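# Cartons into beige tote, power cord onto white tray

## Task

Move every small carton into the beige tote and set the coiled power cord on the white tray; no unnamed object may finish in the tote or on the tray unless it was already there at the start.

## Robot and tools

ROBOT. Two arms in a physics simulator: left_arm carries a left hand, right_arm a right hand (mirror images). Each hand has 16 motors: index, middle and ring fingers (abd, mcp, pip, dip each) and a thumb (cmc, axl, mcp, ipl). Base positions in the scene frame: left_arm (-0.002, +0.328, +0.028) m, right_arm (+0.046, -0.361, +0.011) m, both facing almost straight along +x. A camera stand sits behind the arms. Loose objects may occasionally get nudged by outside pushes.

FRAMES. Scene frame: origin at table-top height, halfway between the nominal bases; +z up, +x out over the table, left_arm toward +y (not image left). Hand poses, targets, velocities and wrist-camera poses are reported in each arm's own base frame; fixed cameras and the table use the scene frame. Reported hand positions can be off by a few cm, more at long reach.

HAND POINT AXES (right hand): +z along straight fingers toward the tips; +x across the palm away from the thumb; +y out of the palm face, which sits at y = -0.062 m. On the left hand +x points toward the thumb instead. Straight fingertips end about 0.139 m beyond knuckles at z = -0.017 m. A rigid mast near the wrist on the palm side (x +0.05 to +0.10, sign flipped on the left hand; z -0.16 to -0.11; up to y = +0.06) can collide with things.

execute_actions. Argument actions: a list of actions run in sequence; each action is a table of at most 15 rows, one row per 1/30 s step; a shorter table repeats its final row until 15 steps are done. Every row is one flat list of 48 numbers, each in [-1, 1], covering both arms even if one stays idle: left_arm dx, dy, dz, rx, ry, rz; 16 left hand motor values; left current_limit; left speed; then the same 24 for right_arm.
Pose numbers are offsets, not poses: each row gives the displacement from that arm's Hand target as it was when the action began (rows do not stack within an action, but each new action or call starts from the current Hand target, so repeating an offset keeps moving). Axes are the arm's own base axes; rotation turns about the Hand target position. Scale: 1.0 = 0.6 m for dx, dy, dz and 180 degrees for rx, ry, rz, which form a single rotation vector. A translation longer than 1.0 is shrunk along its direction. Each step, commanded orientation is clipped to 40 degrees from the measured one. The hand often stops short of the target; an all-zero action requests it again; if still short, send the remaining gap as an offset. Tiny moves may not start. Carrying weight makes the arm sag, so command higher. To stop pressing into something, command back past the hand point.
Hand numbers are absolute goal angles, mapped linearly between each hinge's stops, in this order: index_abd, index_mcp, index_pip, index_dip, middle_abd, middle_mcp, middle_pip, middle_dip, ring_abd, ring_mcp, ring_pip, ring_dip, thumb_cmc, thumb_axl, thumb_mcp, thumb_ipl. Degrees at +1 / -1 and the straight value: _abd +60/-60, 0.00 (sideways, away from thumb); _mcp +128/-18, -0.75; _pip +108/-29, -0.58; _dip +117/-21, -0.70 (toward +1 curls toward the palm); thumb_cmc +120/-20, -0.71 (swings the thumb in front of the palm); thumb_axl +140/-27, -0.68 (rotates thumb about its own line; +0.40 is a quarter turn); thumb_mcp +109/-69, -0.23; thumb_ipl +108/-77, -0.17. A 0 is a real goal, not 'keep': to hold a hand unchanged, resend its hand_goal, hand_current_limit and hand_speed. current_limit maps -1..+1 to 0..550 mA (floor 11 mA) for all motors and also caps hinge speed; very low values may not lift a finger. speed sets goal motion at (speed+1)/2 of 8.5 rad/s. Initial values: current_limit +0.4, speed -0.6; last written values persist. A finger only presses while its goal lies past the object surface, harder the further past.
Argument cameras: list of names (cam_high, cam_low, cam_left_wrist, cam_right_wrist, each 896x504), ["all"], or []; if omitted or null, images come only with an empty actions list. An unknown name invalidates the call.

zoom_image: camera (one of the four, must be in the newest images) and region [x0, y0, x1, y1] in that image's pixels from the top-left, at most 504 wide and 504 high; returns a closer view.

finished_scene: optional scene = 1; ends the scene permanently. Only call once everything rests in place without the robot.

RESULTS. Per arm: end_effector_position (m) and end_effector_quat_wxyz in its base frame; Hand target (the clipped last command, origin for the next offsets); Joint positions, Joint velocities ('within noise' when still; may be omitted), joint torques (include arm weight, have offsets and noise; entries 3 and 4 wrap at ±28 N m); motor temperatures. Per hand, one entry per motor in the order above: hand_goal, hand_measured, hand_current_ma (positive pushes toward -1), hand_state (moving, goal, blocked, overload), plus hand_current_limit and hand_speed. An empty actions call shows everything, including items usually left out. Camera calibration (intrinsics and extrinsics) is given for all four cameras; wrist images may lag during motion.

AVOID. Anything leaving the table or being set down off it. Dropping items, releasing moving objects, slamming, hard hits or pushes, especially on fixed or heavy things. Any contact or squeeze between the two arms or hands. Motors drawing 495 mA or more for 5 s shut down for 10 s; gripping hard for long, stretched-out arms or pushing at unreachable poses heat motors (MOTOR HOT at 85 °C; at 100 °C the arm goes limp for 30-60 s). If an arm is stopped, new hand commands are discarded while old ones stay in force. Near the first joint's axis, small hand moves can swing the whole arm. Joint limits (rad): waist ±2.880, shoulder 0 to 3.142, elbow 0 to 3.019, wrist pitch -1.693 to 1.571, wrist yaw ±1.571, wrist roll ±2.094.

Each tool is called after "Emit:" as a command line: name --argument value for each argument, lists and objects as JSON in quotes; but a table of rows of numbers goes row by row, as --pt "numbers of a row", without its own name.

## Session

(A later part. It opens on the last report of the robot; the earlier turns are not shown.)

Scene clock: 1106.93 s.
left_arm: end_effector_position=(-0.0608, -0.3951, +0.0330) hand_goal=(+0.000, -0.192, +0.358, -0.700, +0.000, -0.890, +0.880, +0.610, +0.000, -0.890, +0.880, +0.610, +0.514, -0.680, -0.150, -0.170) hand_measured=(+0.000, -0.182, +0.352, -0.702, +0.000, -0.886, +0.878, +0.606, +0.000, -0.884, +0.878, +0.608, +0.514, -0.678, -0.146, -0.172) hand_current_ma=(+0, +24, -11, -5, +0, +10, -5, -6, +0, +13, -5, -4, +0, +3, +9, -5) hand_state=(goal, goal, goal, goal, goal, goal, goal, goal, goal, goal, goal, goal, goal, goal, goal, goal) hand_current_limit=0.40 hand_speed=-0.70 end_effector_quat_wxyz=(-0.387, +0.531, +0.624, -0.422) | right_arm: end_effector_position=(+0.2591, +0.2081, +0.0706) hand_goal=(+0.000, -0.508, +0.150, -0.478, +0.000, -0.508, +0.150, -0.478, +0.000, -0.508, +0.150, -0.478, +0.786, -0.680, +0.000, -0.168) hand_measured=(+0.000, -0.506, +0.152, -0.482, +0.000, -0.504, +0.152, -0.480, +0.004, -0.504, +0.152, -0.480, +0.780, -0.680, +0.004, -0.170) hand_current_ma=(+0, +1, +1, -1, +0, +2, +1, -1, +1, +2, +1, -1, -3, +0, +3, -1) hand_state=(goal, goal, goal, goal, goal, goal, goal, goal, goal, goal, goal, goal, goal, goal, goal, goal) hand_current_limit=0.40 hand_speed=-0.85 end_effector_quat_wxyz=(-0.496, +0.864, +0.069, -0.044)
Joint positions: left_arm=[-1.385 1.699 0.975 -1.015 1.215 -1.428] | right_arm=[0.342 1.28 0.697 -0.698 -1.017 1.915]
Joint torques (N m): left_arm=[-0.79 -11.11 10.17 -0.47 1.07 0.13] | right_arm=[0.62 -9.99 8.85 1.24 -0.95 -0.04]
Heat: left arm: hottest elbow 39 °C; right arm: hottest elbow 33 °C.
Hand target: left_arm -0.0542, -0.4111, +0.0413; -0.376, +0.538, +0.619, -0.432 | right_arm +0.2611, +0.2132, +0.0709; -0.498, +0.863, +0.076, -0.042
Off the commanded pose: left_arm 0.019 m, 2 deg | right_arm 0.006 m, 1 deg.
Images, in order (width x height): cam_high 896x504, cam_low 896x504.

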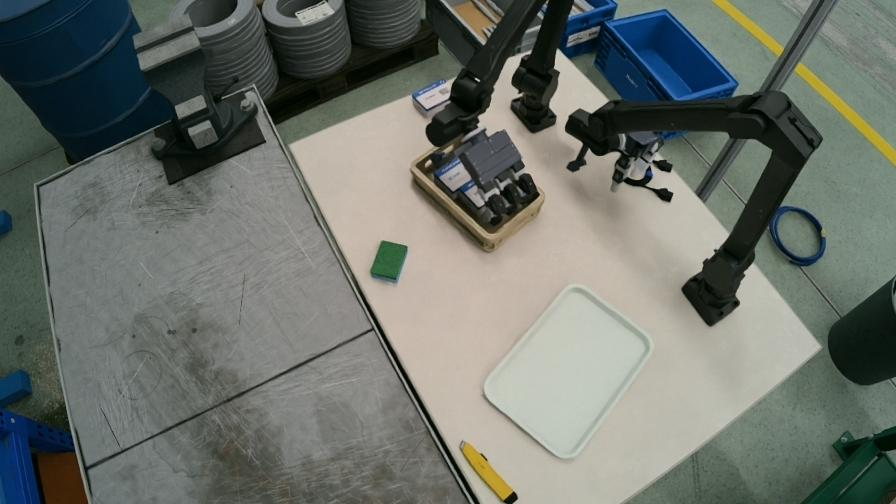

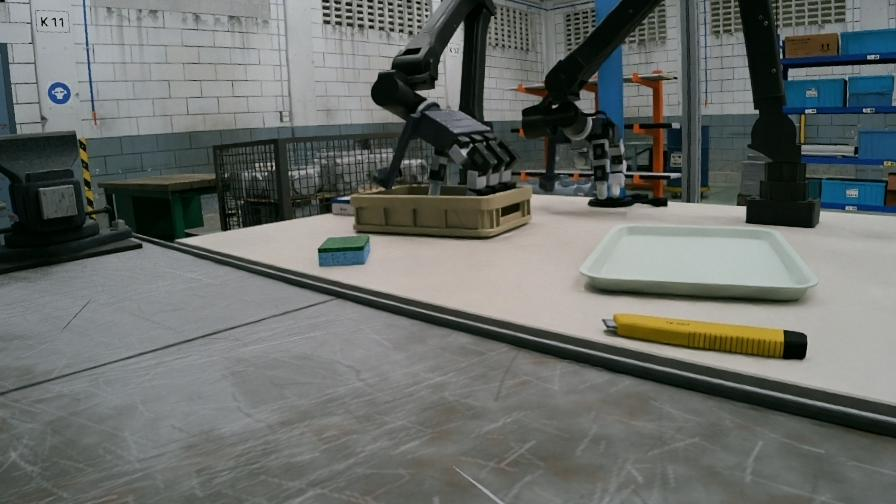

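Emit:
execute_actions --actions '[[[0.002,-0.015,-0.02,0,0,0,0,-0.192,0.358,-0.7,0,-0.89,0.88,0.61,0,-0.89,0.88,0.61,0.514,-0.68,-0.15,-0.17,0.4,-0.7,0,0,0.1,0,0,0,0,-0.507,0.15,-0.478,0,-0.507,0.15,-0.478,0,-0.507,0.15,-0.478,0.786,-0.68,0,-0.168,0.4,-0.85]],[[0,-0.0,-0.015,0,0,0,0,-0.192,0.358,-0.7,0,-0.89,0.88,0.61,0,-0.89,0.88,0.61,0.514,-0.68,-0.15,-0.17,0.4,-0.7,0,0,0.15,0,0,0,0,-0.507,0.15,-0.478,0,-0.507,0.15,-0.478,0,-0.507,0.15,-0.478,0.786,-0.68,0,-0.168,0.4,-0.85]]]' --cameras '["cam_high","cam_left_wrist"]'

Emit:
zoom_image --camera "cam_high" --region '[560, 100, 720, 240]'

Emit:
zoom_image --camera "cam_high" --region '[390, 60, 570, 260]'

Scene clock: 1134.23 s.
left_arm: end_effector_position=(-0.0606, -0.3999, +0.0222) hand_goal=(+0.000, -0.192, +0.358, -0.700, +0.000, -0.890, +0.880, +0.610, +0.000, -0.890, +0.880, +0.610, +0.514, -0.680, -0.150, -0.170) hand_measured=(-0.002, -0.182, +0.366, -0.696, +0.000, -0.886, +0.878, +0.606, +0.000, -0.884, +0.878, +0.608, +0.514, -0.678, -0.146, -0.172) hand_current_ma=(-1, +22, +18, +6, +0, +10, -5, -6, +0, +13, -5, -4, +0, +3, +9, -5) hand_state=(goal, goal, goal, goal, goal, goal, goal, goal, goal, goal, goal, goal, goal, goal, goal, goal) hand_current_limit=0.40 hand_speed=-0.70 end_effector_quat_wxyz=(-0.392, +0.527, +0.625, -0.421) | right_arm: end_effector_position=(+0.2479, +0.2071, +0.2037) hand_goal=(+0.000, -0.508, +0.150, -0.478, +0.000, -0.508, +0.150, -0.478, +0.000, -0.508, +0.150, -0.478, +0.786, -0.680, +0.000, -0.168) hand_measured=(+0.000, -0.504, +0.152, -0.482, +0.000, -0.502, +0.152, -0.480, +0.004, -0.502, +0.152, -0.480, +0.784, -0.680, +0.004, -0.170) hand_current_ma=(+0, +2, +1, -1, +0, +3, +1, -1, +1, +4, +1, -1, -1, +0, +3, -1) hand_state=(goal, goal, goal, goal, goal, goal, goal, goal, goal, goal, goal, goal, goal, goal, goal, goal) hand_current_limit=0.40 hand_speed=-0.85 end_effector_quat_wxyz=(-0.494, +0.865, +0.063, -0.055)
Joint positions: left_arm=[-1.385 1.737 0.987 -1.002 1.219 -1.428] | right_arm=[0.349 1.112 0.941 -1.124 -1.018 1.929]
Joint torques (N m): left_arm=[-0.91 -10.05 9.99 0.83 0.89 0.12] | right_arm=[-0.44 -7.06 14.64 0.28 -0.87 -0.12]
Heat: left arm: hottest elbow 40 °C; right arm: hottest elbow 33 °C.
Hand target: left_arm -0.0531, -0.4199, +0.0203; -0.376, +0.538, +0.619, -0.432 | right_arm +0.2612, +0.2132, +0.2210; -0.498, +0.863, +0.077, -0.042
Off the commanded pose: left_arm 0.022 m, 3 deg | right_arm 0.023 m, 2 deg.
camera_calibration:
cam_left_wrist: T_world_to_cam=[[-0.0928965, -0.862529, 0.497407, -0.398603], [0.468742, 0.402859, 0.78612, 0.116291], [-0.878437, 0.306184, 0.36688, 0.186348], [0, 0, 0, 1]] pos_world=[0.0721553, -0.447713, 0.0384819]
Images, in order (width x height): cam_high 896x504, cam_left_wrist 896x504.

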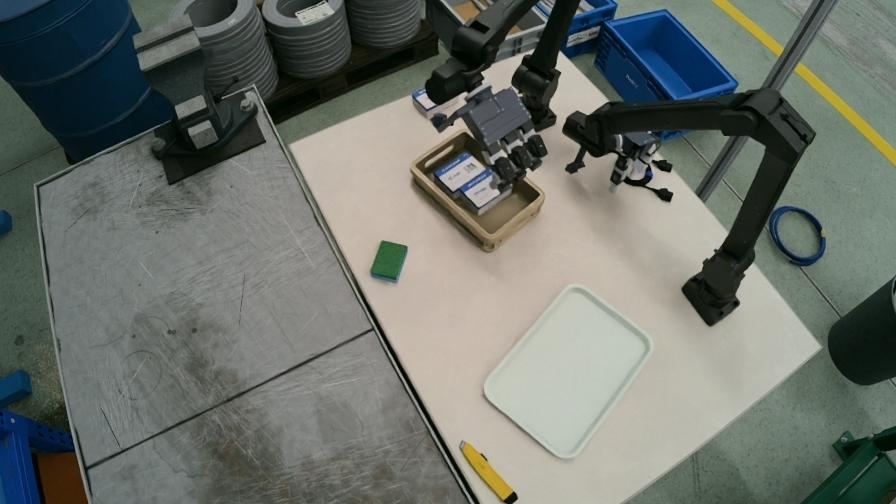

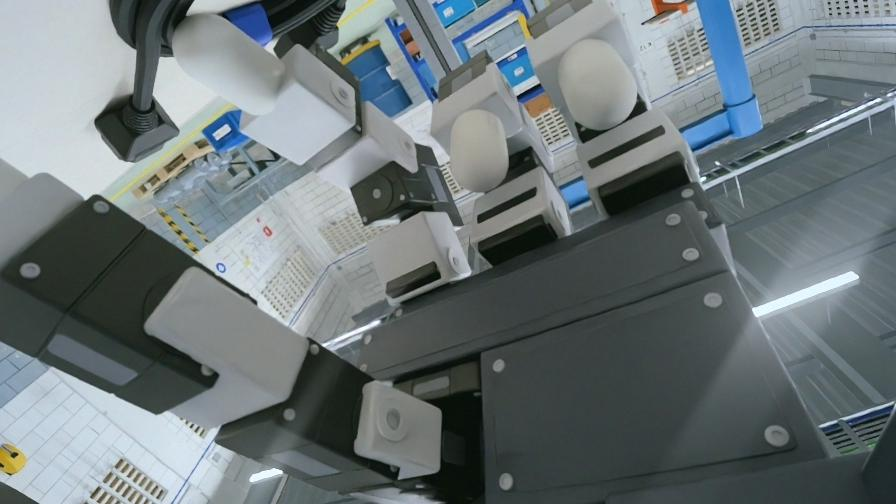

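Scaled by 3.150 from the camera's 896x504 image, which has a finer 1280x720 frame.

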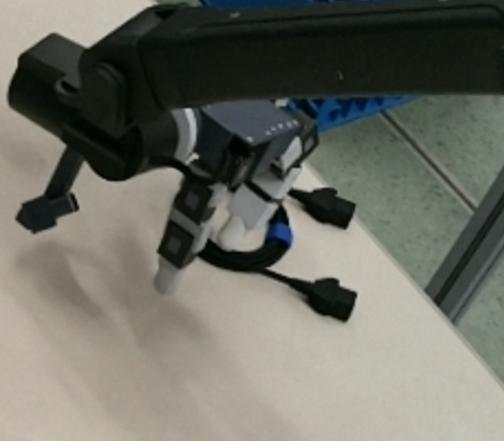

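Scaled by 2.520 from the camera's 896x504 image, which has a finer 1280x720 frame.

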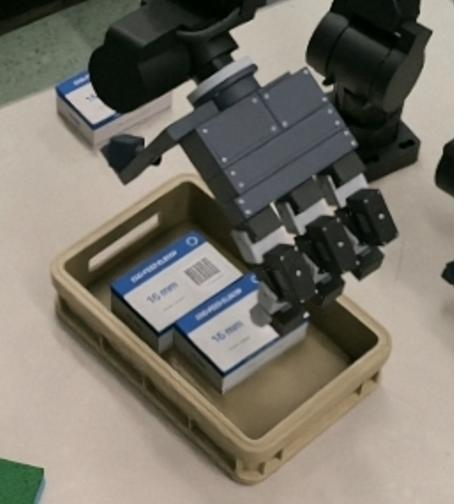

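Emit:
zoom_image --camera "cam_high" --region '[600, 140, 680, 210]'

Scaled by 6.300 from the camera's 896x504 image, which has a finer 1280x720 frame.

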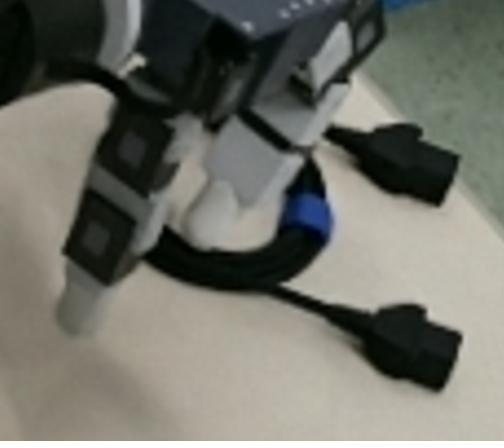

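Emit:
execute_actions --actions '[[[0,0,-0.014,0,0,0,0,-0.11,0.358,-0.7,0,-0.89,0.88,0.61,0,-0.89,0.88,0.61,0.514,-0.68,-0.15,-0.17,0.4,-0.7,0.0013,0.024,-0.118,0,0,0,0,-0.507,0.1,-0.478,0,-0.507,0.1,-0.478,0,-0.507,0.1,-0.478,0.786,-0.68,-0.5,-0.168,0.4,-0.7]],[[0,0,0,0,0,0,0,-0.11,0.358,-0.7,0,-0.89,0.88,0.61,0,-0.89,0.88,0.61,0.514,-0.68,0.0,-0.17,0.4,-0.7,-0.006,0,-0.083,0,0,0,0,-0.507,0.1,-0.478,0,-0.507,0.1,-0.478,0,-0.507,0.1,-0.478,0.786,-0.68,-0.5,-0.168,0.4,-0.7]]]' --cameras '["cam_high","cam_left_wrist"]'

Emit:
zoom_image --camera "cam_high" --region '[600, 140, 680, 210]'

Emit:
zoom_image --camera "cam_high" --region '[390, 80, 570, 260]'

Scene clock: 1307.87 s.
left_arm: end_effector_position=(-0.0614, -0.4024, +0.0193) hand_goal=(+0.000, -0.110, +0.358, -0.700, +0.000, -0.890, +0.880, +0.610, +0.000, -0.890, +0.880, +0.610, +0.514, -0.680, +0.000, -0.170) hand_measured=(-0.006, -0.124, +0.372, -0.694, +0.000, -0.886, +0.878, +0.606, +0.000, -0.884, +0.878, +0.608, +0.514, -0.678, -0.002, -0.172) hand_current_ma=(-11, -34, +36, +13, +0, +10, -5, -6, +0, +13, -5, -4, +0, +3, -5, -5) hand_state=(goal, goal, goal, goal, goal, goal, goal, goal, goal, goal, goal, goal, goal, goal, goal, goal) hand_current_limit=0.40 hand_speed=-0.70 end_effector_quat_wxyz=(-0.392, +0.527, +0.623, -0.425) | right_arm: end_effector_position=(+0.2578, +0.2227, +0.1016) hand_goal=(+0.000, -0.508, +0.100, -0.478, +0.000, -0.508, +0.100, -0.478, +0.000, -0.508, +0.100, -0.478, +0.786, -0.680, -0.500, -0.168) hand_measured=(+0.000, -0.504, +0.102, -0.480, +0.000, -0.502, +0.102, -0.480, +0.002, -0.502, +0.104, -0.480, +0.784, -0.680, -0.490, -0.170) hand_current_ma=(+0, +2, +1, -1, +0, +3, +1, -1, +1, +4, +1, -1, -1, +0, +13, -1) hand_state=(goal, goal, goal, goal, goal, goal, goal, goal, goal, goal, goal, goal, goal, goal, goal, goal) hand_current_limit=0.40 hand_speed=-0.70 end_effector_quat_wxyz=(-0.497, +0.864, +0.073, -0.041)
Joint positions: left_arm=[-1.385 1.746 0.987 -0.987 1.229 -1.428] | right_arm=[0.386 1.224 0.739 -0.725 -1.005 1.988]
Joint torques (N m): left_arm=[-0.97 -9.93 9.26 0.91 0.52 0.08] | right_arm=[0.21 -8.23 9.32 1.2 -0.8 -0.04]
Motor temperatures (°C): left_arm=[24 31 42 25 26 25] | right_arm=[28 29 38 24 31 26]
Heat: left arm: hottest elbow 42 °C; right arm: hottest elbow 38 °C.
Hand target: left_arm -0.0531, -0.4200, +0.0119; -0.376, +0.538, +0.619, -0.432 | right_arm +0.2584, +0.2276, +0.1004; -0.498, +0.863, +0.076, -0.042
Off the commanded pose: left_arm 0.021 m, 2 deg | right_arm 0.005 m, 0 deg.
camera_calibration:
cam_left_wrist: T_world_to_cam=[[-0.0876009, -0.858988, 0.504446, -0.397838], [0.474152, 0.409395, 0.779472, 0.123006], [-0.876074, 0.307466, 0.371427, 0.188032], [0, 0, 0, 1]] pos_world=[0.0715552, -0.44991, 0.0349679]
Images, in order (width x height): cam_high 896x504, cam_left_wrist 896x504.

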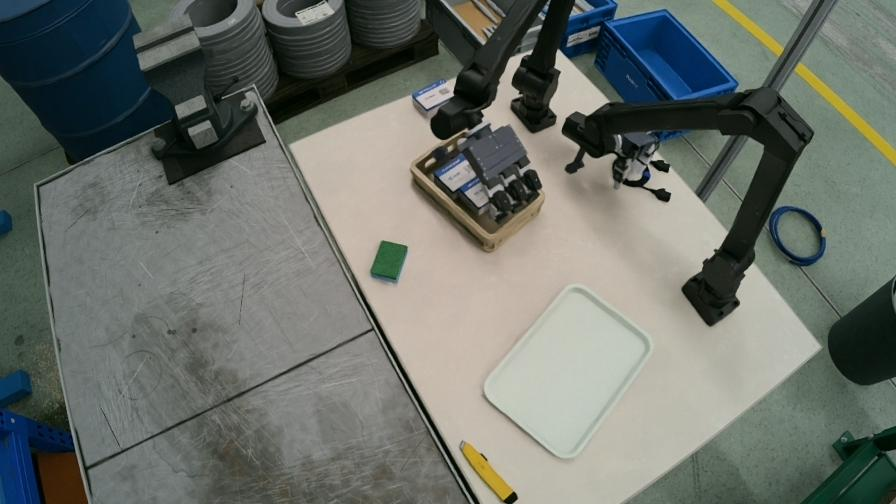

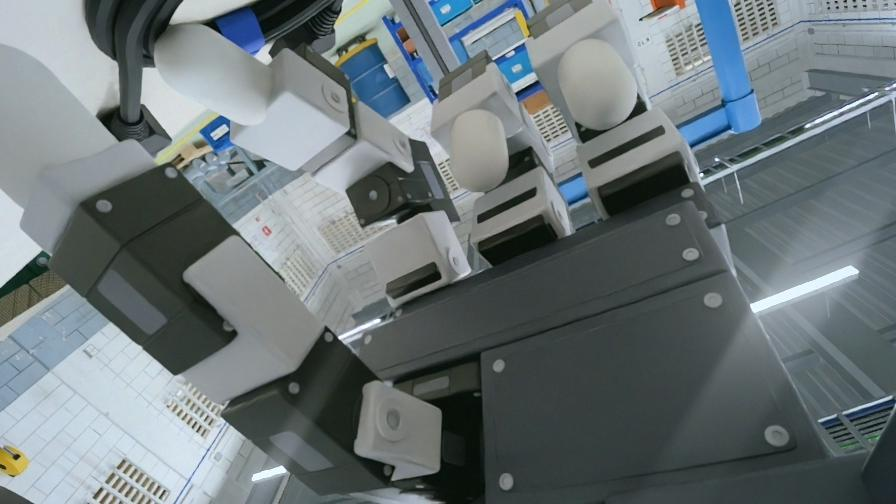

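Scaled by 6.300 from the camera's 896x504 image, which has a finer 1280x720 frame.

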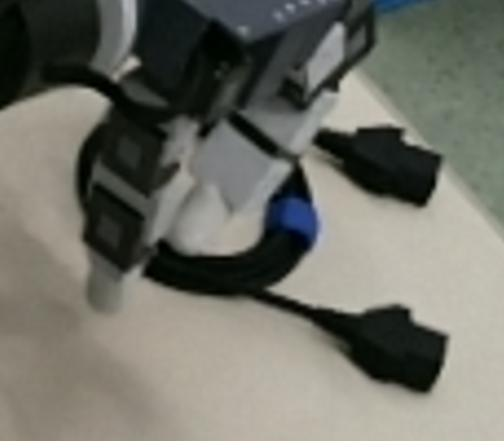

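Scaled by 2.800 from the camera's 896x504 image, which has a finer 1280x720 frame.

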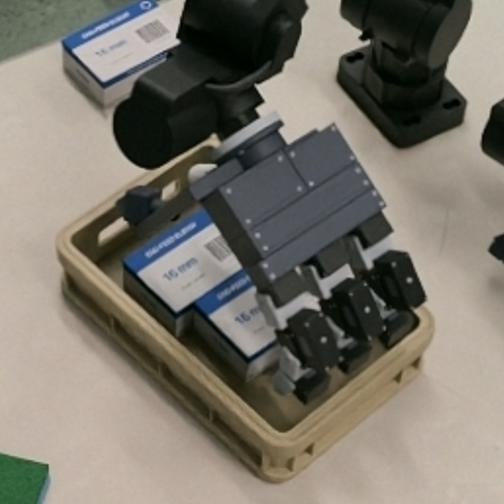

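Emit:
execute_actions --actions '[[[0,0,-0.02,0,0,0,0,-0.11,0.358,-0.7,0,-0.89,0.88,0.61,0,-0.89,0.88,0.61,0.514,-0.68,0.0,-0.17,0.4,-0.7,0,0,-0.06,0,0,0,0,-0.507,0.1,-0.478,0,-0.507,0.1,-0.478,0,-0.507,0.1,-0.478,0.786,-0.68,-0.5,-0.168,0.4,-0.7]]]' --cameras '["cam_high"]'

Emit:
zoom_image --camera "cam_high" --region '[600, 140, 680, 210]'

Emit:
zoom_image --camera "cam_high" --region '[390, 80, 570, 260]'

Scene clock: 1320.37 s.
left_arm: end_effector_position=(-0.0629, -0.4038, +0.0162) hand_goal=(+0.000, -0.110, +0.358, -0.700, +0.000, -0.890, +0.880, +0.610, +0.000, -0.890, +0.880, +0.610, +0.514, -0.680, +0.000, -0.170) hand_measured=(-0.016, -0.120, +0.394, -0.682, +0.000, -0.886, +0.878, +0.606, +0.000, -0.884, +0.878, +0.608, +0.514, -0.678, -0.002, -0.172) hand_current_ma=(-32, -25, +111, +44, +0, +10, -5, -6, +0, +13, -5, -4, +0, +3, -5, -5) hand_state=(goal, goal, blocked, goal, goal, goal, goal, goal, goal, goal, goal, goal, goal, goal, goal, goal) hand_current_limit=0.40 hand_speed=-0.70 end_effector_quat_wxyz=(-0.397, +0.519, +0.625, -0.427) | right_arm: end_effector_position=(+0.2611, +0.2265, +0.0795) hand_goal=(+0.000, -0.508, +0.100, -0.478, +0.000, -0.508, +0.100, -0.478, +0.000, -0.508, +0.100, -0.478, +0.786, -0.680, -0.500, -0.168) hand_measured=(+0.000, -0.514, +0.098, -0.480, -0.002, -0.522, +0.096, -0.480, -0.002, -0.490, +0.106, -0.480, +0.784, -0.680, -0.490, -0.170) hand_current_ma=(+0, -4, -1, -1, -1, -16, -3, -1, +0, +21, +4, -1, -1, +0, +12, -1) hand_state=(goal, goal, goal, goal, goal, goal, goal, goal, goal, goal, goal, goal, goal, goal, goal, goal) hand_current_limit=0.40 hand_speed=-0.70 end_effector_quat_wxyz=(-0.506, +0.858, +0.077, -0.033)
Joint positions: left_arm=[-1.385 1.758 0.987 -0.968 1.24 -1.448] | right_arm=[0.386 1.262 0.695 -0.612 -1.018 1.999]
Joint torques (N m): left_arm=[-0.91 -9 8.66 1.62 0.08 0.29] | right_arm=[-0.03 -6.71 7.9 1.51 -0.28 -0.1]
Heat: left arm: hottest elbow 42 °C; right arm: hottest elbow 37 °C.
Hand target: left_arm -0.0530, -0.4199, -0.0001; -0.376, +0.538, +0.619, -0.432 | right_arm +0.2584, +0.2275, +0.0643; -0.498, +0.863, +0.076, -0.042
Off the commanded pose: left_arm 0.025 m, 3 deg | right_arm 0.015 m, 1 deg.
Images, in order (width x height): cam_high 896x504.

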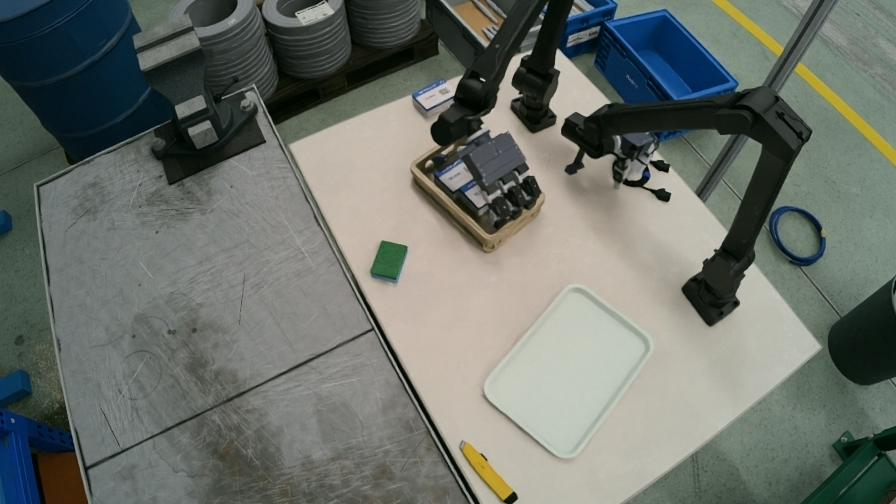

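Scaled by 6.300 from the camera's 896x504 image, which has a finer 1280x720 frame.

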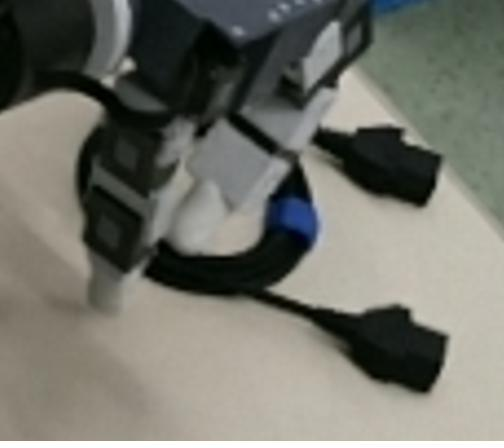

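Scaled by 2.800 from the camera's 896x504 image, which has a finer 1280x720 frame.

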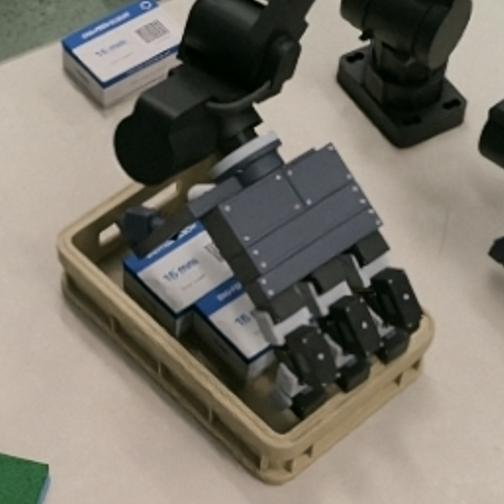

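Emit:
execute_actions --actions '[[[0,0,0,0,0,0,0,-0.06,0.358,-0.7,0,-0.89,0.88,0.61,0,-0.89,0.88,0.61,0.514,-0.68,0.12,-0.17,0.3,-0.7,0.004,-0.02,0.025,0,0,0,0,-0.507,0.1,-0.478,0,-0.507,0.1,-0.478,0,-0.507,0.1,-0.478,0.786,-0.68,-0.5,-0.168,0.4,-0.7]],[[0,0,0,0,0,0,0,-0.0,0.358,-0.7,0,-0.89,0.88,0.61,0,-0.89,0.88,0.61,0.514,-0.68,0.2,-0.17,0.3,-0.7,0,0,-0.025,0,0,0,0,-0.507,0.1,-0.478,0,-0.507,0.1,-0.478,0,-0.507,0.1,-0.478,0.786,-0.68,-0.5,-0.168,0.4,-0.7]]]' --cameras '["cam_high"]'

Emit:
zoom_image --camera "cam_high" --region '[600, 140, 680, 210]'

Emit:
zoom_image --camera "cam_high" --region '[390, 80, 570, 260]'

Scene clock: 1335.50 s.
left_arm: end_effector_position=(-0.0624, -0.4052, +0.0144) hand_goal=(+0.000, +0.000, +0.358, -0.700, +0.000, -0.890, +0.880, +0.610, +0.000, -0.890, +0.880, +0.610, +0.514, -0.680, +0.200, -0.170) hand_measured=(-0.016, -0.064, +0.392, -0.684, +0.000, -0.886, +0.878, +0.606, +0.000, -0.884, +0.878, +0.608, +0.514, -0.678, +0.138, -0.184) hand_current_ma=(-32, -235, +105, +43, +0, +10, -5, -6, +0, +13, -5, -4, +0, +3, -294, -51) hand_state=(goal, blocked, blocked, goal, goal, goal, goal, goal, goal, goal, goal, goal, goal, goal, blocked, goal) hand_current_limit=0.30 hand_speed=-0.70 end_effector_quat_wxyz=(-0.395, +0.521, +0.624, -0.428) | right_arm: end_effector_position=(+0.2558, +0.2202, +0.0779) hand_goal=(+0.000, -0.508, +0.100, -0.478, +0.000, -0.508, +0.100, -0.478, +0.000, -0.508, +0.100, -0.478, +0.786, -0.680, -0.500, -0.168) hand_measured=(+0.000, -0.520, +0.094, -0.480, +0.000, -0.532, +0.090, -0.480, -0.002, -0.492, +0.104, -0.480, +0.784, -0.680, -0.490, -0.170) hand_current_ma=(+0, -12, -5, -1, +0, -34, -9, -1, +0, +20, +1, -1, -1, +0, +12, -1) hand_state=(goal, goal, goal, goal, goal, blocked, goal, goal, goal, goal, goal, goal, goal, goal, goal, goal) hand_current_limit=0.40 hand_speed=-0.70 end_effector_quat_wxyz=(-0.506, +0.858, +0.083, -0.041)
Joint positions: left_arm=[-1.385 1.761 0.987 -0.96 1.239 -1.448] | right_arm=[0.372 1.263 0.695 -0.668 -1.032 1.942]
Joint torques (N m): left_arm=[-1.03 -9.05 8.7 1.37 0.12 0.31] | right_arm=[-1.14 -6.77 8.12 1.37 -0.2 -0.14]
Heat: left arm: hottest elbow 42 °C; right arm: hottest elbow 36 °C.
Hand target: left_arm -0.0530, -0.4200, -0.0001; -0.376, +0.538, +0.619, -0.432 | right_arm +0.2608, +0.2155, +0.0644; -0.498, +0.863, +0.076, -0.042
Off the commanded pose: left_arm 0.023 m, 3 deg | right_arm 0.015 m, 1 deg.
Images, in order (width x height): cam_high 896x504.

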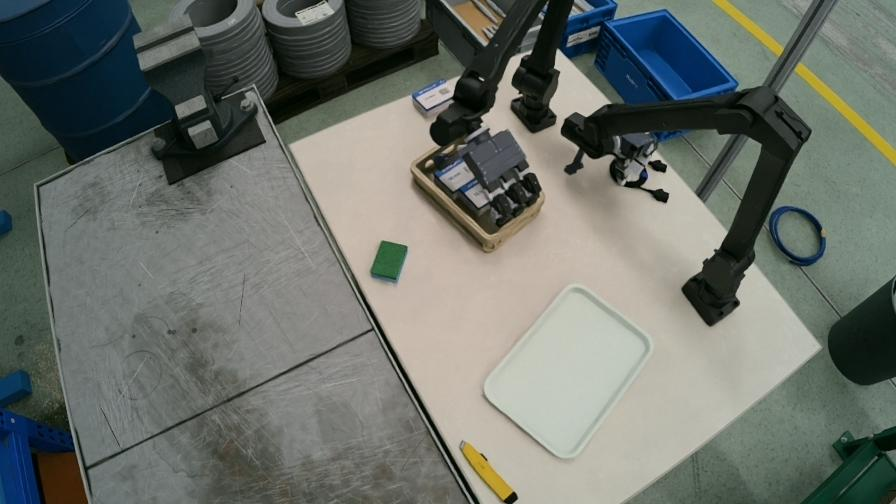

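Scaled by 6.300 from the camera's 896x504 image, which has a finer 1280x720 frame.

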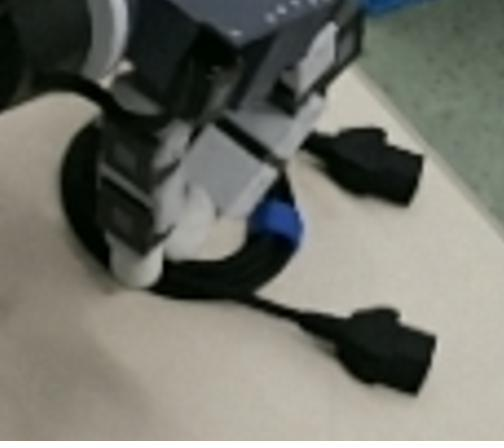

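Scaled by 2.800 from the camera's 896x504 image, which has a finer 1280x720 frame.

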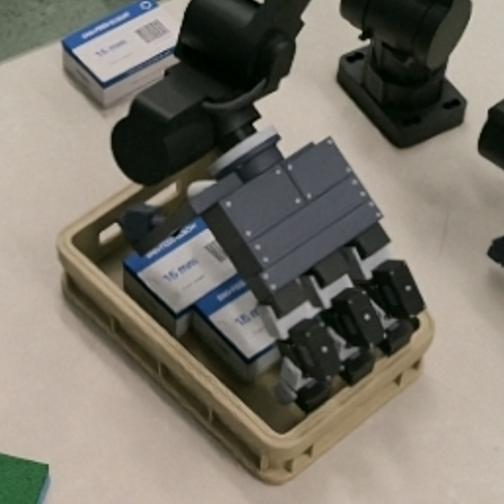

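Emit:
execute_actions --actions '[]' --cameras '["cam_left_wrist","cam_high","cam_low","cam_right_wrist"]'

Emit:
zoom_image --camera "cam_left_wrist" --region '[0, 0, 350, 250]'

Emit:
zoom_image --camera "cam_low" --region '[520, 100, 700, 220]'

Emit:
zoom_image --camera "cam_high" --region '[605, 160, 655, 200]'

Scene clock: 1349.53 s.
left_arm: end_effector_position=(-0.0624, -0.4052, +0.0144) hand_goal=(+0.000, +0.000, +0.358, -0.700, +0.000, -0.890, +0.880, +0.610, +0.000, -0.890, +0.880, +0.610, +0.514, -0.680, +0.200, -0.170) hand_measured=(-0.016, -0.064, +0.392, -0.684, +0.000, -0.886, +0.878, +0.606, +0.000, -0.884, +0.878, +0.608, +0.514, -0.678, +0.138, -0.184) hand_current_ma=(-32, -235, +105, +43, +0, +10, -5, -6, +0, +13, -5, -4, +0, +3, -294, -51) hand_state=(goal, blocked, blocked, goal, goal, goal, goal, goal, goal, goal, goal, goal, goal, goal, blocked, goal) hand_current_limit=0.30 hand_speed=-0.70 end_effector_quat_wxyz=(-0.395, +0.521, +0.624, -0.428) | right_arm: end_effector_position=(+0.2558, +0.2202, +0.0779) hand_goal=(+0.000, -0.508, +0.100, -0.478, +0.000, -0.508, +0.100, -0.478, +0.000, -0.508, +0.100, -0.478, +0.786, -0.680, -0.500, -0.168) hand_measured=(+0.000, -0.520, +0.094, -0.480, +0.000, -0.532, +0.090, -0.480, -0.002, -0.492, +0.104, -0.480, +0.784, -0.680, -0.490, -0.170) hand_current_ma=(+0, -12, -5, -1, +0, -34, -9, -1, +0, +20, +1, -1, -1, +0, +12, -1) hand_state=(goal, goal, goal, goal, goal, blocked, goal, goal, goal, goal, goal, goal, goal, goal, goal, goal) hand_current_limit=0.40 hand_speed=-0.70 end_effector_quat_wxyz=(-0.506, +0.858, +0.083, -0.041)
Joint positions: left_arm=[-1.385 1.761 0.987 -0.96 1.239 -1.448] | right_arm=[0.372 1.263 0.695 -0.668 -1.032 1.942]
Joint velocities: within noise
Joint torques (N m): left_arm=[-1.32 -8.47 8.59 1.1 0.13 0.28] | right_arm=[-1.38 -6.89 8.18 1.4 -0.24 -0.21]
Motor temperatures (°C): left_arm=[24 31 41 25 25 25] | right_arm=[28 29 35 24 30 26]
Heat: left arm: hottest elbow 41 °C; right arm: hottest elbow 35 °C.
Hand target: left_arm -0.0530, -0.4200, -0.0001; -0.376, +0.538, +0.619, -0.432 | right_arm +0.2608, +0.2155, +0.0644; -0.498, +0.863, +0.076, -0.042
Off the commanded pose: left_arm 0.023 m, 3 deg | right_arm 0.015 m, 1 deg.
camera_calibration:
cam_left_wrist: T_world_to_cam=[[-0.0753467, -0.862278, 0.500798, -0.398308], [0.478617, 0.409319, 0.776778, 0.128735], [-0.874785, 0.298218, 0.38186, 0.18596], [0, 0, 0, 1]] pos_world=[0.0710494, -0.451603, 0.0284629]
cam_right_wrist: T_world_to_cam=[[-0.691804, -0.406806, -0.596587, 0.350296], [-0.380807, -0.496428, 0.780093, 0.0995741], [-0.613509, 0.766856, 0.188516, 0.0919488], [0, 0, 0, 1]] pos_world=[0.336666, 0.121422, 0.113971]

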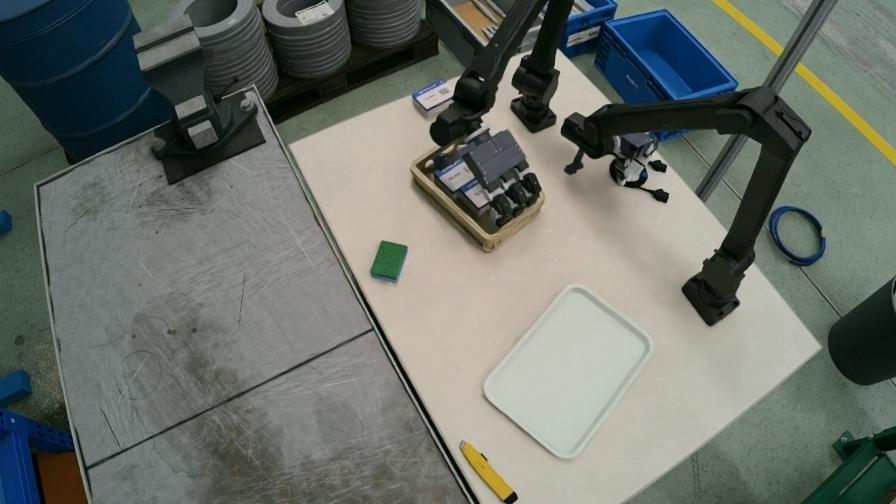

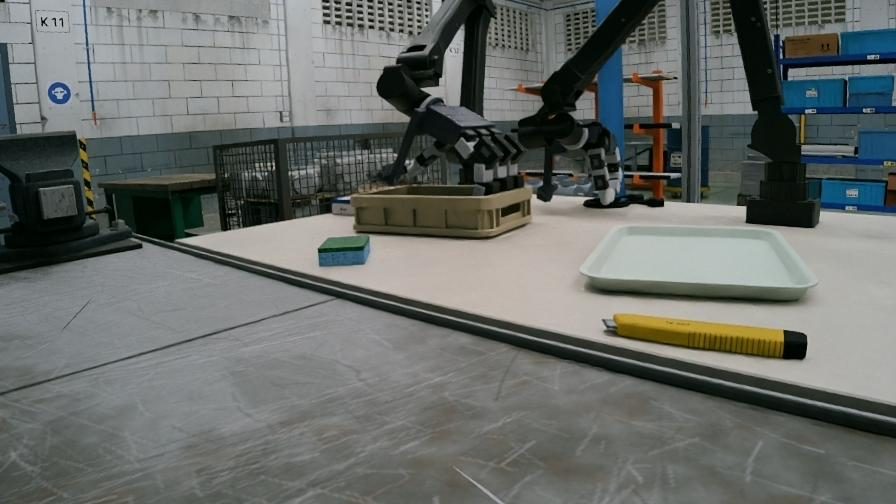

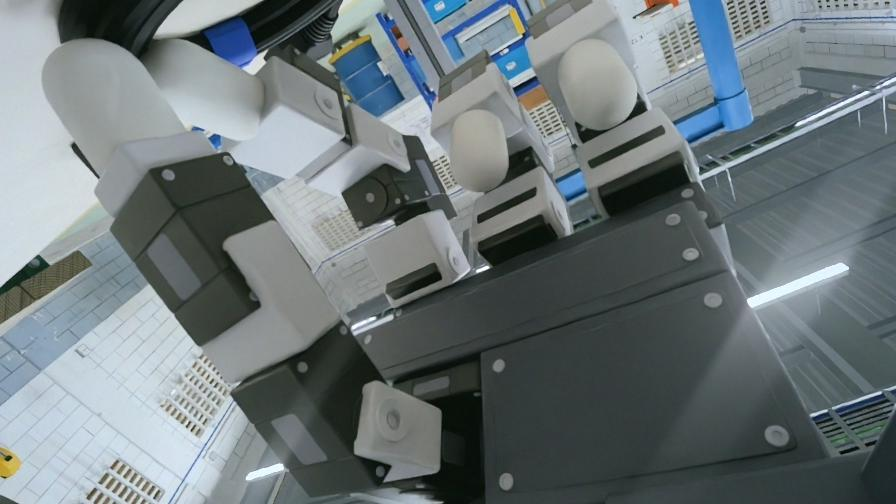

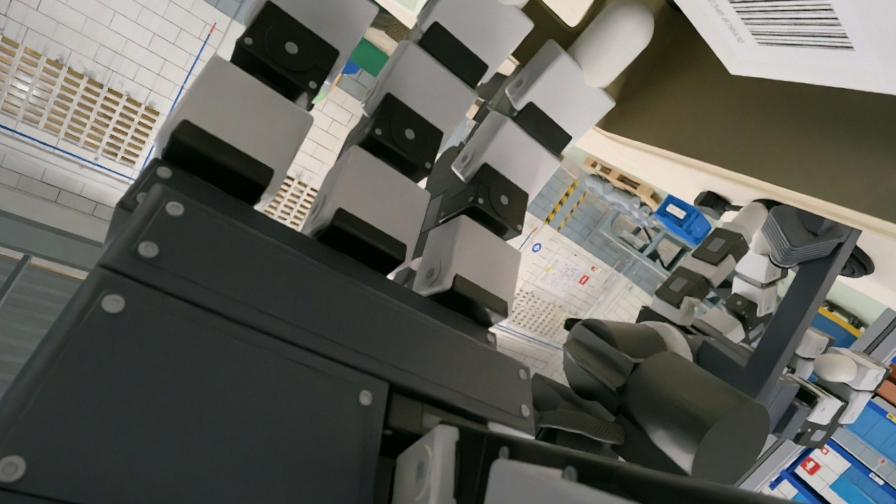

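Scaled by 1.440 from the camera's 896x504 image, which has a finer 1280x720 frame.

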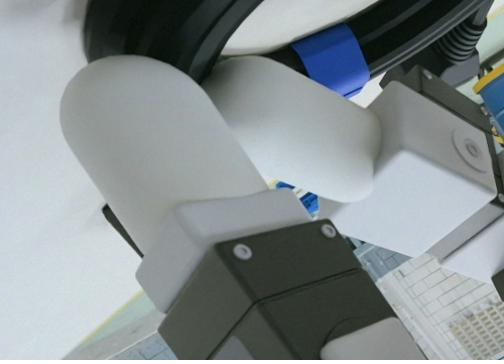

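Scaled by 2.800 from the camera's 896x504 image, which has a finer 1280x720 frame.

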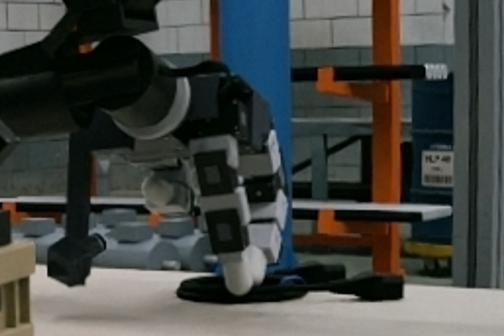

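Scaled by 10.080 from the camera's 896x504 image, which has a finer 1280x720 frame.

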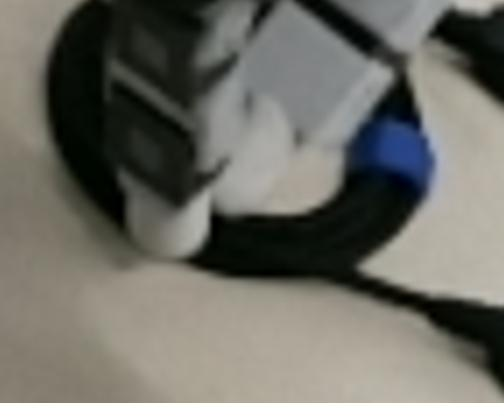

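Emit:
execute_actions --actions '[[[0,0,0,0,0,0,0,0.0,0.358,-0.7,0,-0.89,0.88,0.61,0,-0.89,0.88,0.61,0.514,-0.68,0.25,-0.17,0.5,-0.7,-0.004,0.02,0.083,0,0,0,0,-0.507,0.05,-0.478,0,-0.507,0.05,-0.478,0,-0.507,0.05,-0.478,0.786,-0.68,-0.5,-0.168,0.4,-0.7]],[[0,0,0.06,0,0,0,0,0.02,0.358,-0.7,0,-0.89,0.88,0.61,0,-0.89,0.88,0.61,0.514,-0.68,0.25,-0.17,0.5,-0.7,0,0,0,-0.109,-0.0212,0,0,-0.507,0.05,-0.478,0,-0.507,0.05,-0.478,0,-0.507,0.05,-0.478,0.786,-0.68,-0.5,-0.168,0.4,-0.7]]]' --cameras '["cam_high"]'

Emit:
zoom_image --camera "cam_high" --region '[600, 130, 680, 210]'

Emit:
zoom_image --camera "cam_high" --region '[390, 80, 570, 260]'

Scene clock: 1396.23 s.
left_arm: end_effector_position=(-0.0603, -0.3997, +0.0212) hand_goal=(+0.000, +0.020, +0.358, -0.700, +0.000, -0.890, +0.880, +0.610, +0.000, -0.890, +0.880, +0.610, +0.514, -0.680, +0.250, -0.170) hand_measured=(-0.002, -0.046, +0.356, -0.696, +0.000, -0.884, +0.878, +0.606, +0.000, -0.884, +0.878, +0.608, +0.516, -0.678, +0.170, -0.192) hand_current_ma=(-3, -245, -1, +7, +0, +10, -5, -6, +0, +14, -5, -4, +4, +3, -394, -90) hand_state=(goal, blocked, goal, goal, goal, goal, goal, goal, goal, goal, goal, goal, goal, goal, blocked, blocked) hand_current_limit=0.50 hand_speed=-0.70 end_effector_quat_wxyz=(-0.395, +0.525, +0.628, -0.417) | right_arm: end_effector_position=(+0.2431, +0.2143, +0.0957) hand_goal=(+0.000, -0.508, +0.050, -0.478, +0.000, -0.508, +0.050, -0.478, +0.000, -0.508, +0.050, -0.478, +0.786, -0.680, -0.500, -0.168) hand_measured=(+0.000, -0.500, +0.052, -0.480, +0.004, -0.502, +0.048, -0.480, -0.002, -0.502, +0.052, -0.480, +0.784, -0.680, -0.490, -0.168) hand_current_ma=(+0, +6, +1, -1, +1, +4, -1, -1, +0, +5, +1, -1, -1, +0, +12, +0) hand_state=(goal, goal, goal, goal, goal, goal, goal, goal, goal, goal, goal, goal, goal, goal, goal, goal) hand_current_limit=0.40 hand_speed=-0.70 end_effector_quat_wxyz=(-0.334, +0.939, +0.078, -0.039)
Joint positions: left_arm=[-1.385 1.742 0.991 -1.007 1.217 -1.433] | right_arm=[0.566 1.227 0.808 -0.866 -0.632 2.064]
Joint torques (N m): left_arm=[-1.79 -12.81 10.51 -0.43 0.97 0.19] | right_arm=[-0.09 -8.47 14.48 0.21 -0.42 0.01]
Heat: left arm: hottest elbow 40 °C; right arm: hottest elbow 34 °C.
Hand target: left_arm -0.0531, -0.4200, +0.0359; -0.376, +0.538, +0.619, -0.432 | right_arm +0.2583, +0.2276, +0.1142; -0.341, +0.936, +0.085, -0.026
Off the commanded pose: left_arm 0.026 m, 3 deg | right_arm 0.027 m, 2 deg.
Images, in order (width x height): cam_high 896x504.

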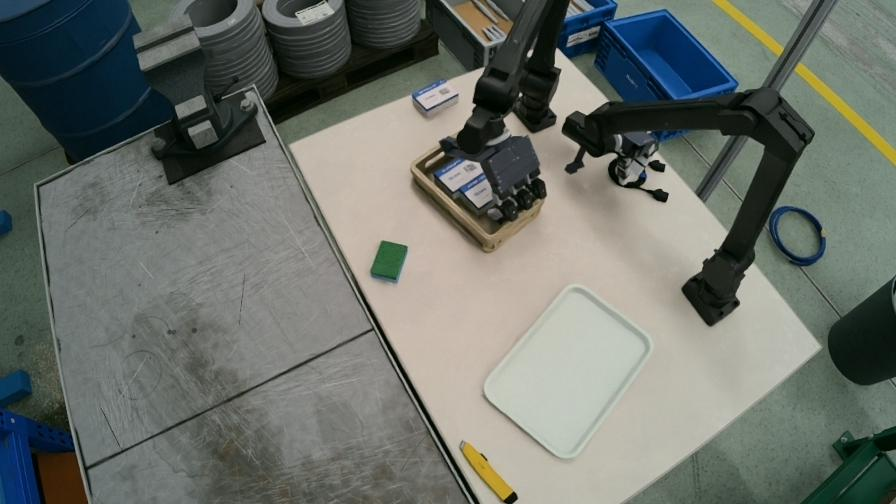

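Scaled by 6.300 from the camera's 896x504 image, which has a finer 1280x720 frame.

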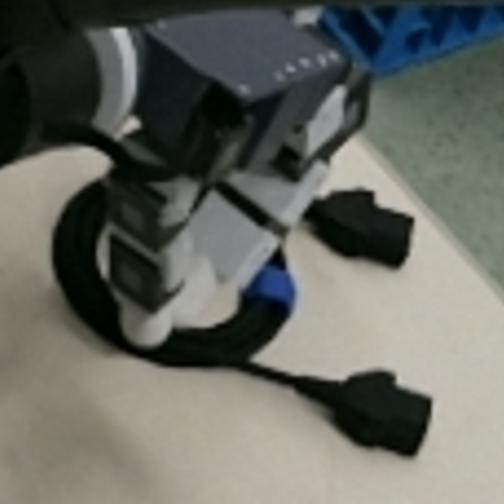

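Scaled by 2.800 from the camera's 896x504 image, which has a finer 1280x720 frame.

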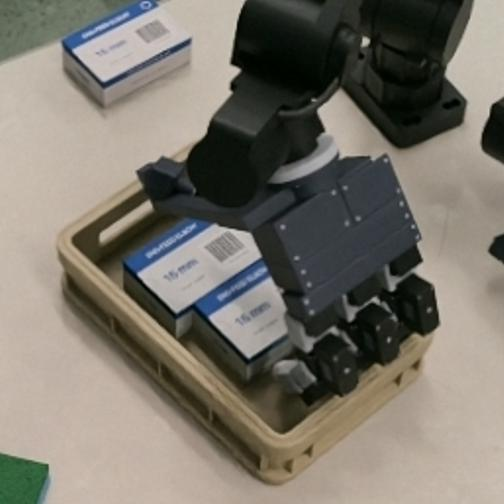

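Emit:
execute_actions --actions '[[[0,0,0.045,0,0,0,0,-0.192,0.358,-0.7,0,-0.89,0.88,0.61,0,-0.89,0.88,0.61,0.514,-0.68,-0.15,-0.17,0.4,-0.6,0,0,-0.045,0,0,0,0,-0.507,0.05,-0.478,0,-0.507,0.05,-0.478,0,-0.507,0.05,-0.478,0.786,-0.68,-0.5,-0.168,0.4,-0.7]],[[0.03,-0.01,0,-0.0046,0.033,0,0,-0.192,0.358,-0.7,0,-0.89,0.88,0.61,0,-0.89,0.88,0.61,0.514,-0.68,-0.15,-0.17,0.4,-0.6,0,0,-0.012,0,0,0,0,-0.507,0.05,-0.478,0,-0.507,0.05,-0.478,0,-0.507,0.05,-0.478,0.786,-0.68,-0.5,-0.168,0.4,-0.7]]]' --cameras '["cam_high"]'

Emit:
zoom_image --camera "cam_high" --region '[600, 130, 680, 210]'

Emit:
zoom_image --camera "cam_high" --region '[390, 80, 570, 260]'

Scene clock: 1494.47 s.
left_arm: end_effector_position=(-0.0404, -0.4108, +0.0589) hand_goal=(+0.000, -0.192, +0.358, -0.700, +0.000, -0.890, +0.880, +0.610, +0.000, -0.890, +0.880, +0.610, +0.514, -0.680, -0.150, -0.170) hand_measured=(-0.002, -0.184, +0.356, -0.698, +0.000, -0.884, +0.878, +0.606, +0.000, -0.884, +0.878, +0.608, +0.516, -0.678, -0.148, -0.172) hand_current_ma=(-3, +21, -1, +4, +0, +12, -5, -6, +0, +15, -5, -4, +4, +3, +7, -4) hand_state=(goal, goal, goal, goal, goal, goal, goal, goal, goal, goal, goal, goal, goal, goal, goal, goal) hand_current_limit=0.40 hand_speed=-0.60 end_effector_quat_wxyz=(-0.407, +0.511, +0.604, -0.457) | right_arm: end_effector_position=(+0.2583, +0.2230, +0.0857) hand_goal=(+0.000, -0.508, +0.050, -0.478, +0.000, -0.508, +0.050, -0.478, +0.000, -0.508, +0.050, -0.478, +0.786, -0.680, -0.500, -0.168) hand_measured=(-0.002, -0.492, +0.054, -0.480, +0.004, -0.502, +0.048, -0.480, -0.002, -0.502, +0.052, -0.480, +0.784, -0.680, -0.490, -0.168) hand_current_ma=(+0, +17, +1, -1, +1, +4, -1, -1, +0, +5, +1, -1, -1, +0, +12, +0) hand_state=(goal, goal, goal, goal, goal, goal, goal, goal, goal, goal, goal, goal, goal, goal, goal, goal) hand_current_limit=0.40 hand_speed=-0.70 end_effector_quat_wxyz=(-0.340, +0.936, +0.083, -0.023)
Joint positions: left_arm=[-1.314 1.761 1.089 -1.32 1.293 -1.159] | right_arm=[0.566 1.264 0.808 -0.793 -0.628 2.065]
Joint torques (N m): left_arm=[-0.56 -11.05 10.51 -0.8 1.1 0.13] | right_arm=[0.44 -8.64 8.98 1.65 -0.57 -0.03]
Motor temperatures (°C): left_arm=[24 32 41 24 26 25] | right_arm=[27 29 41 24 29 26]
Heat: left arm: hottest elbow 41 °C; right arm: hottest elbow 41 °C.
Hand target: left_arm -0.0349, -0.4260, +0.0628; -0.404, +0.517, +0.595, -0.464 | right_arm +0.2584, +0.2276, +0.0800; -0.341, +0.936, +0.085, -0.025
Off the commanded pose: left_arm 0.017 m, 2 deg | right_arm 0.007 m, 0 deg.
Images, in order (width x height): cam_high 896x504.

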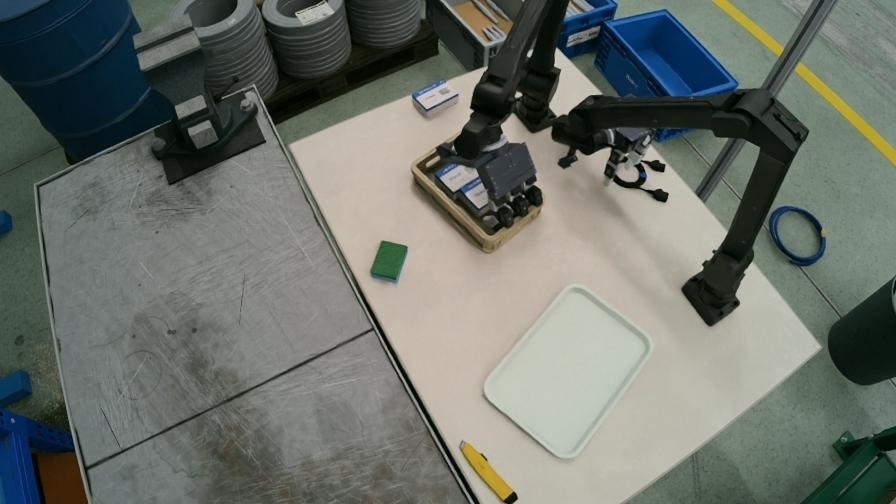

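Scaled by 6.300 from the camera's 896x504 image, which has a finer 1280x720 frame.

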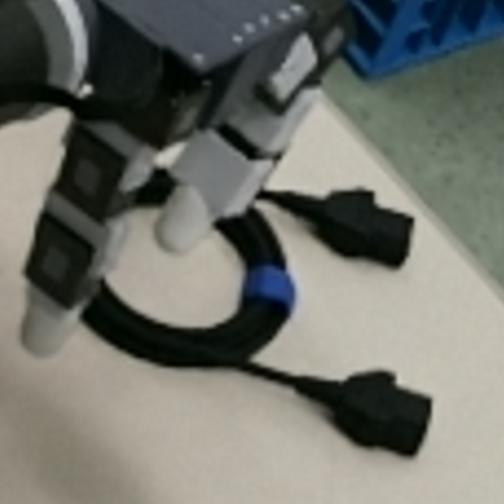

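Scaled by 2.800 from the camera's 896x504 image, which has a finer 1280x720 frame.

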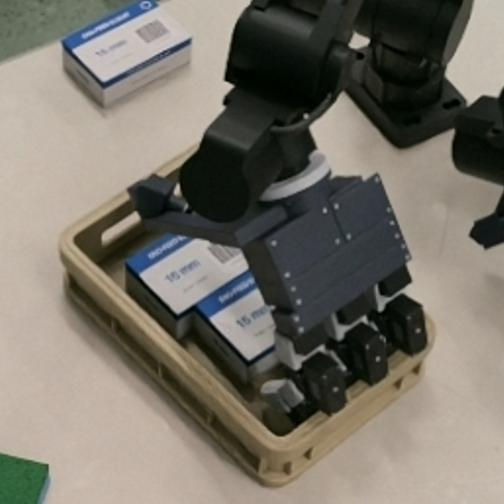

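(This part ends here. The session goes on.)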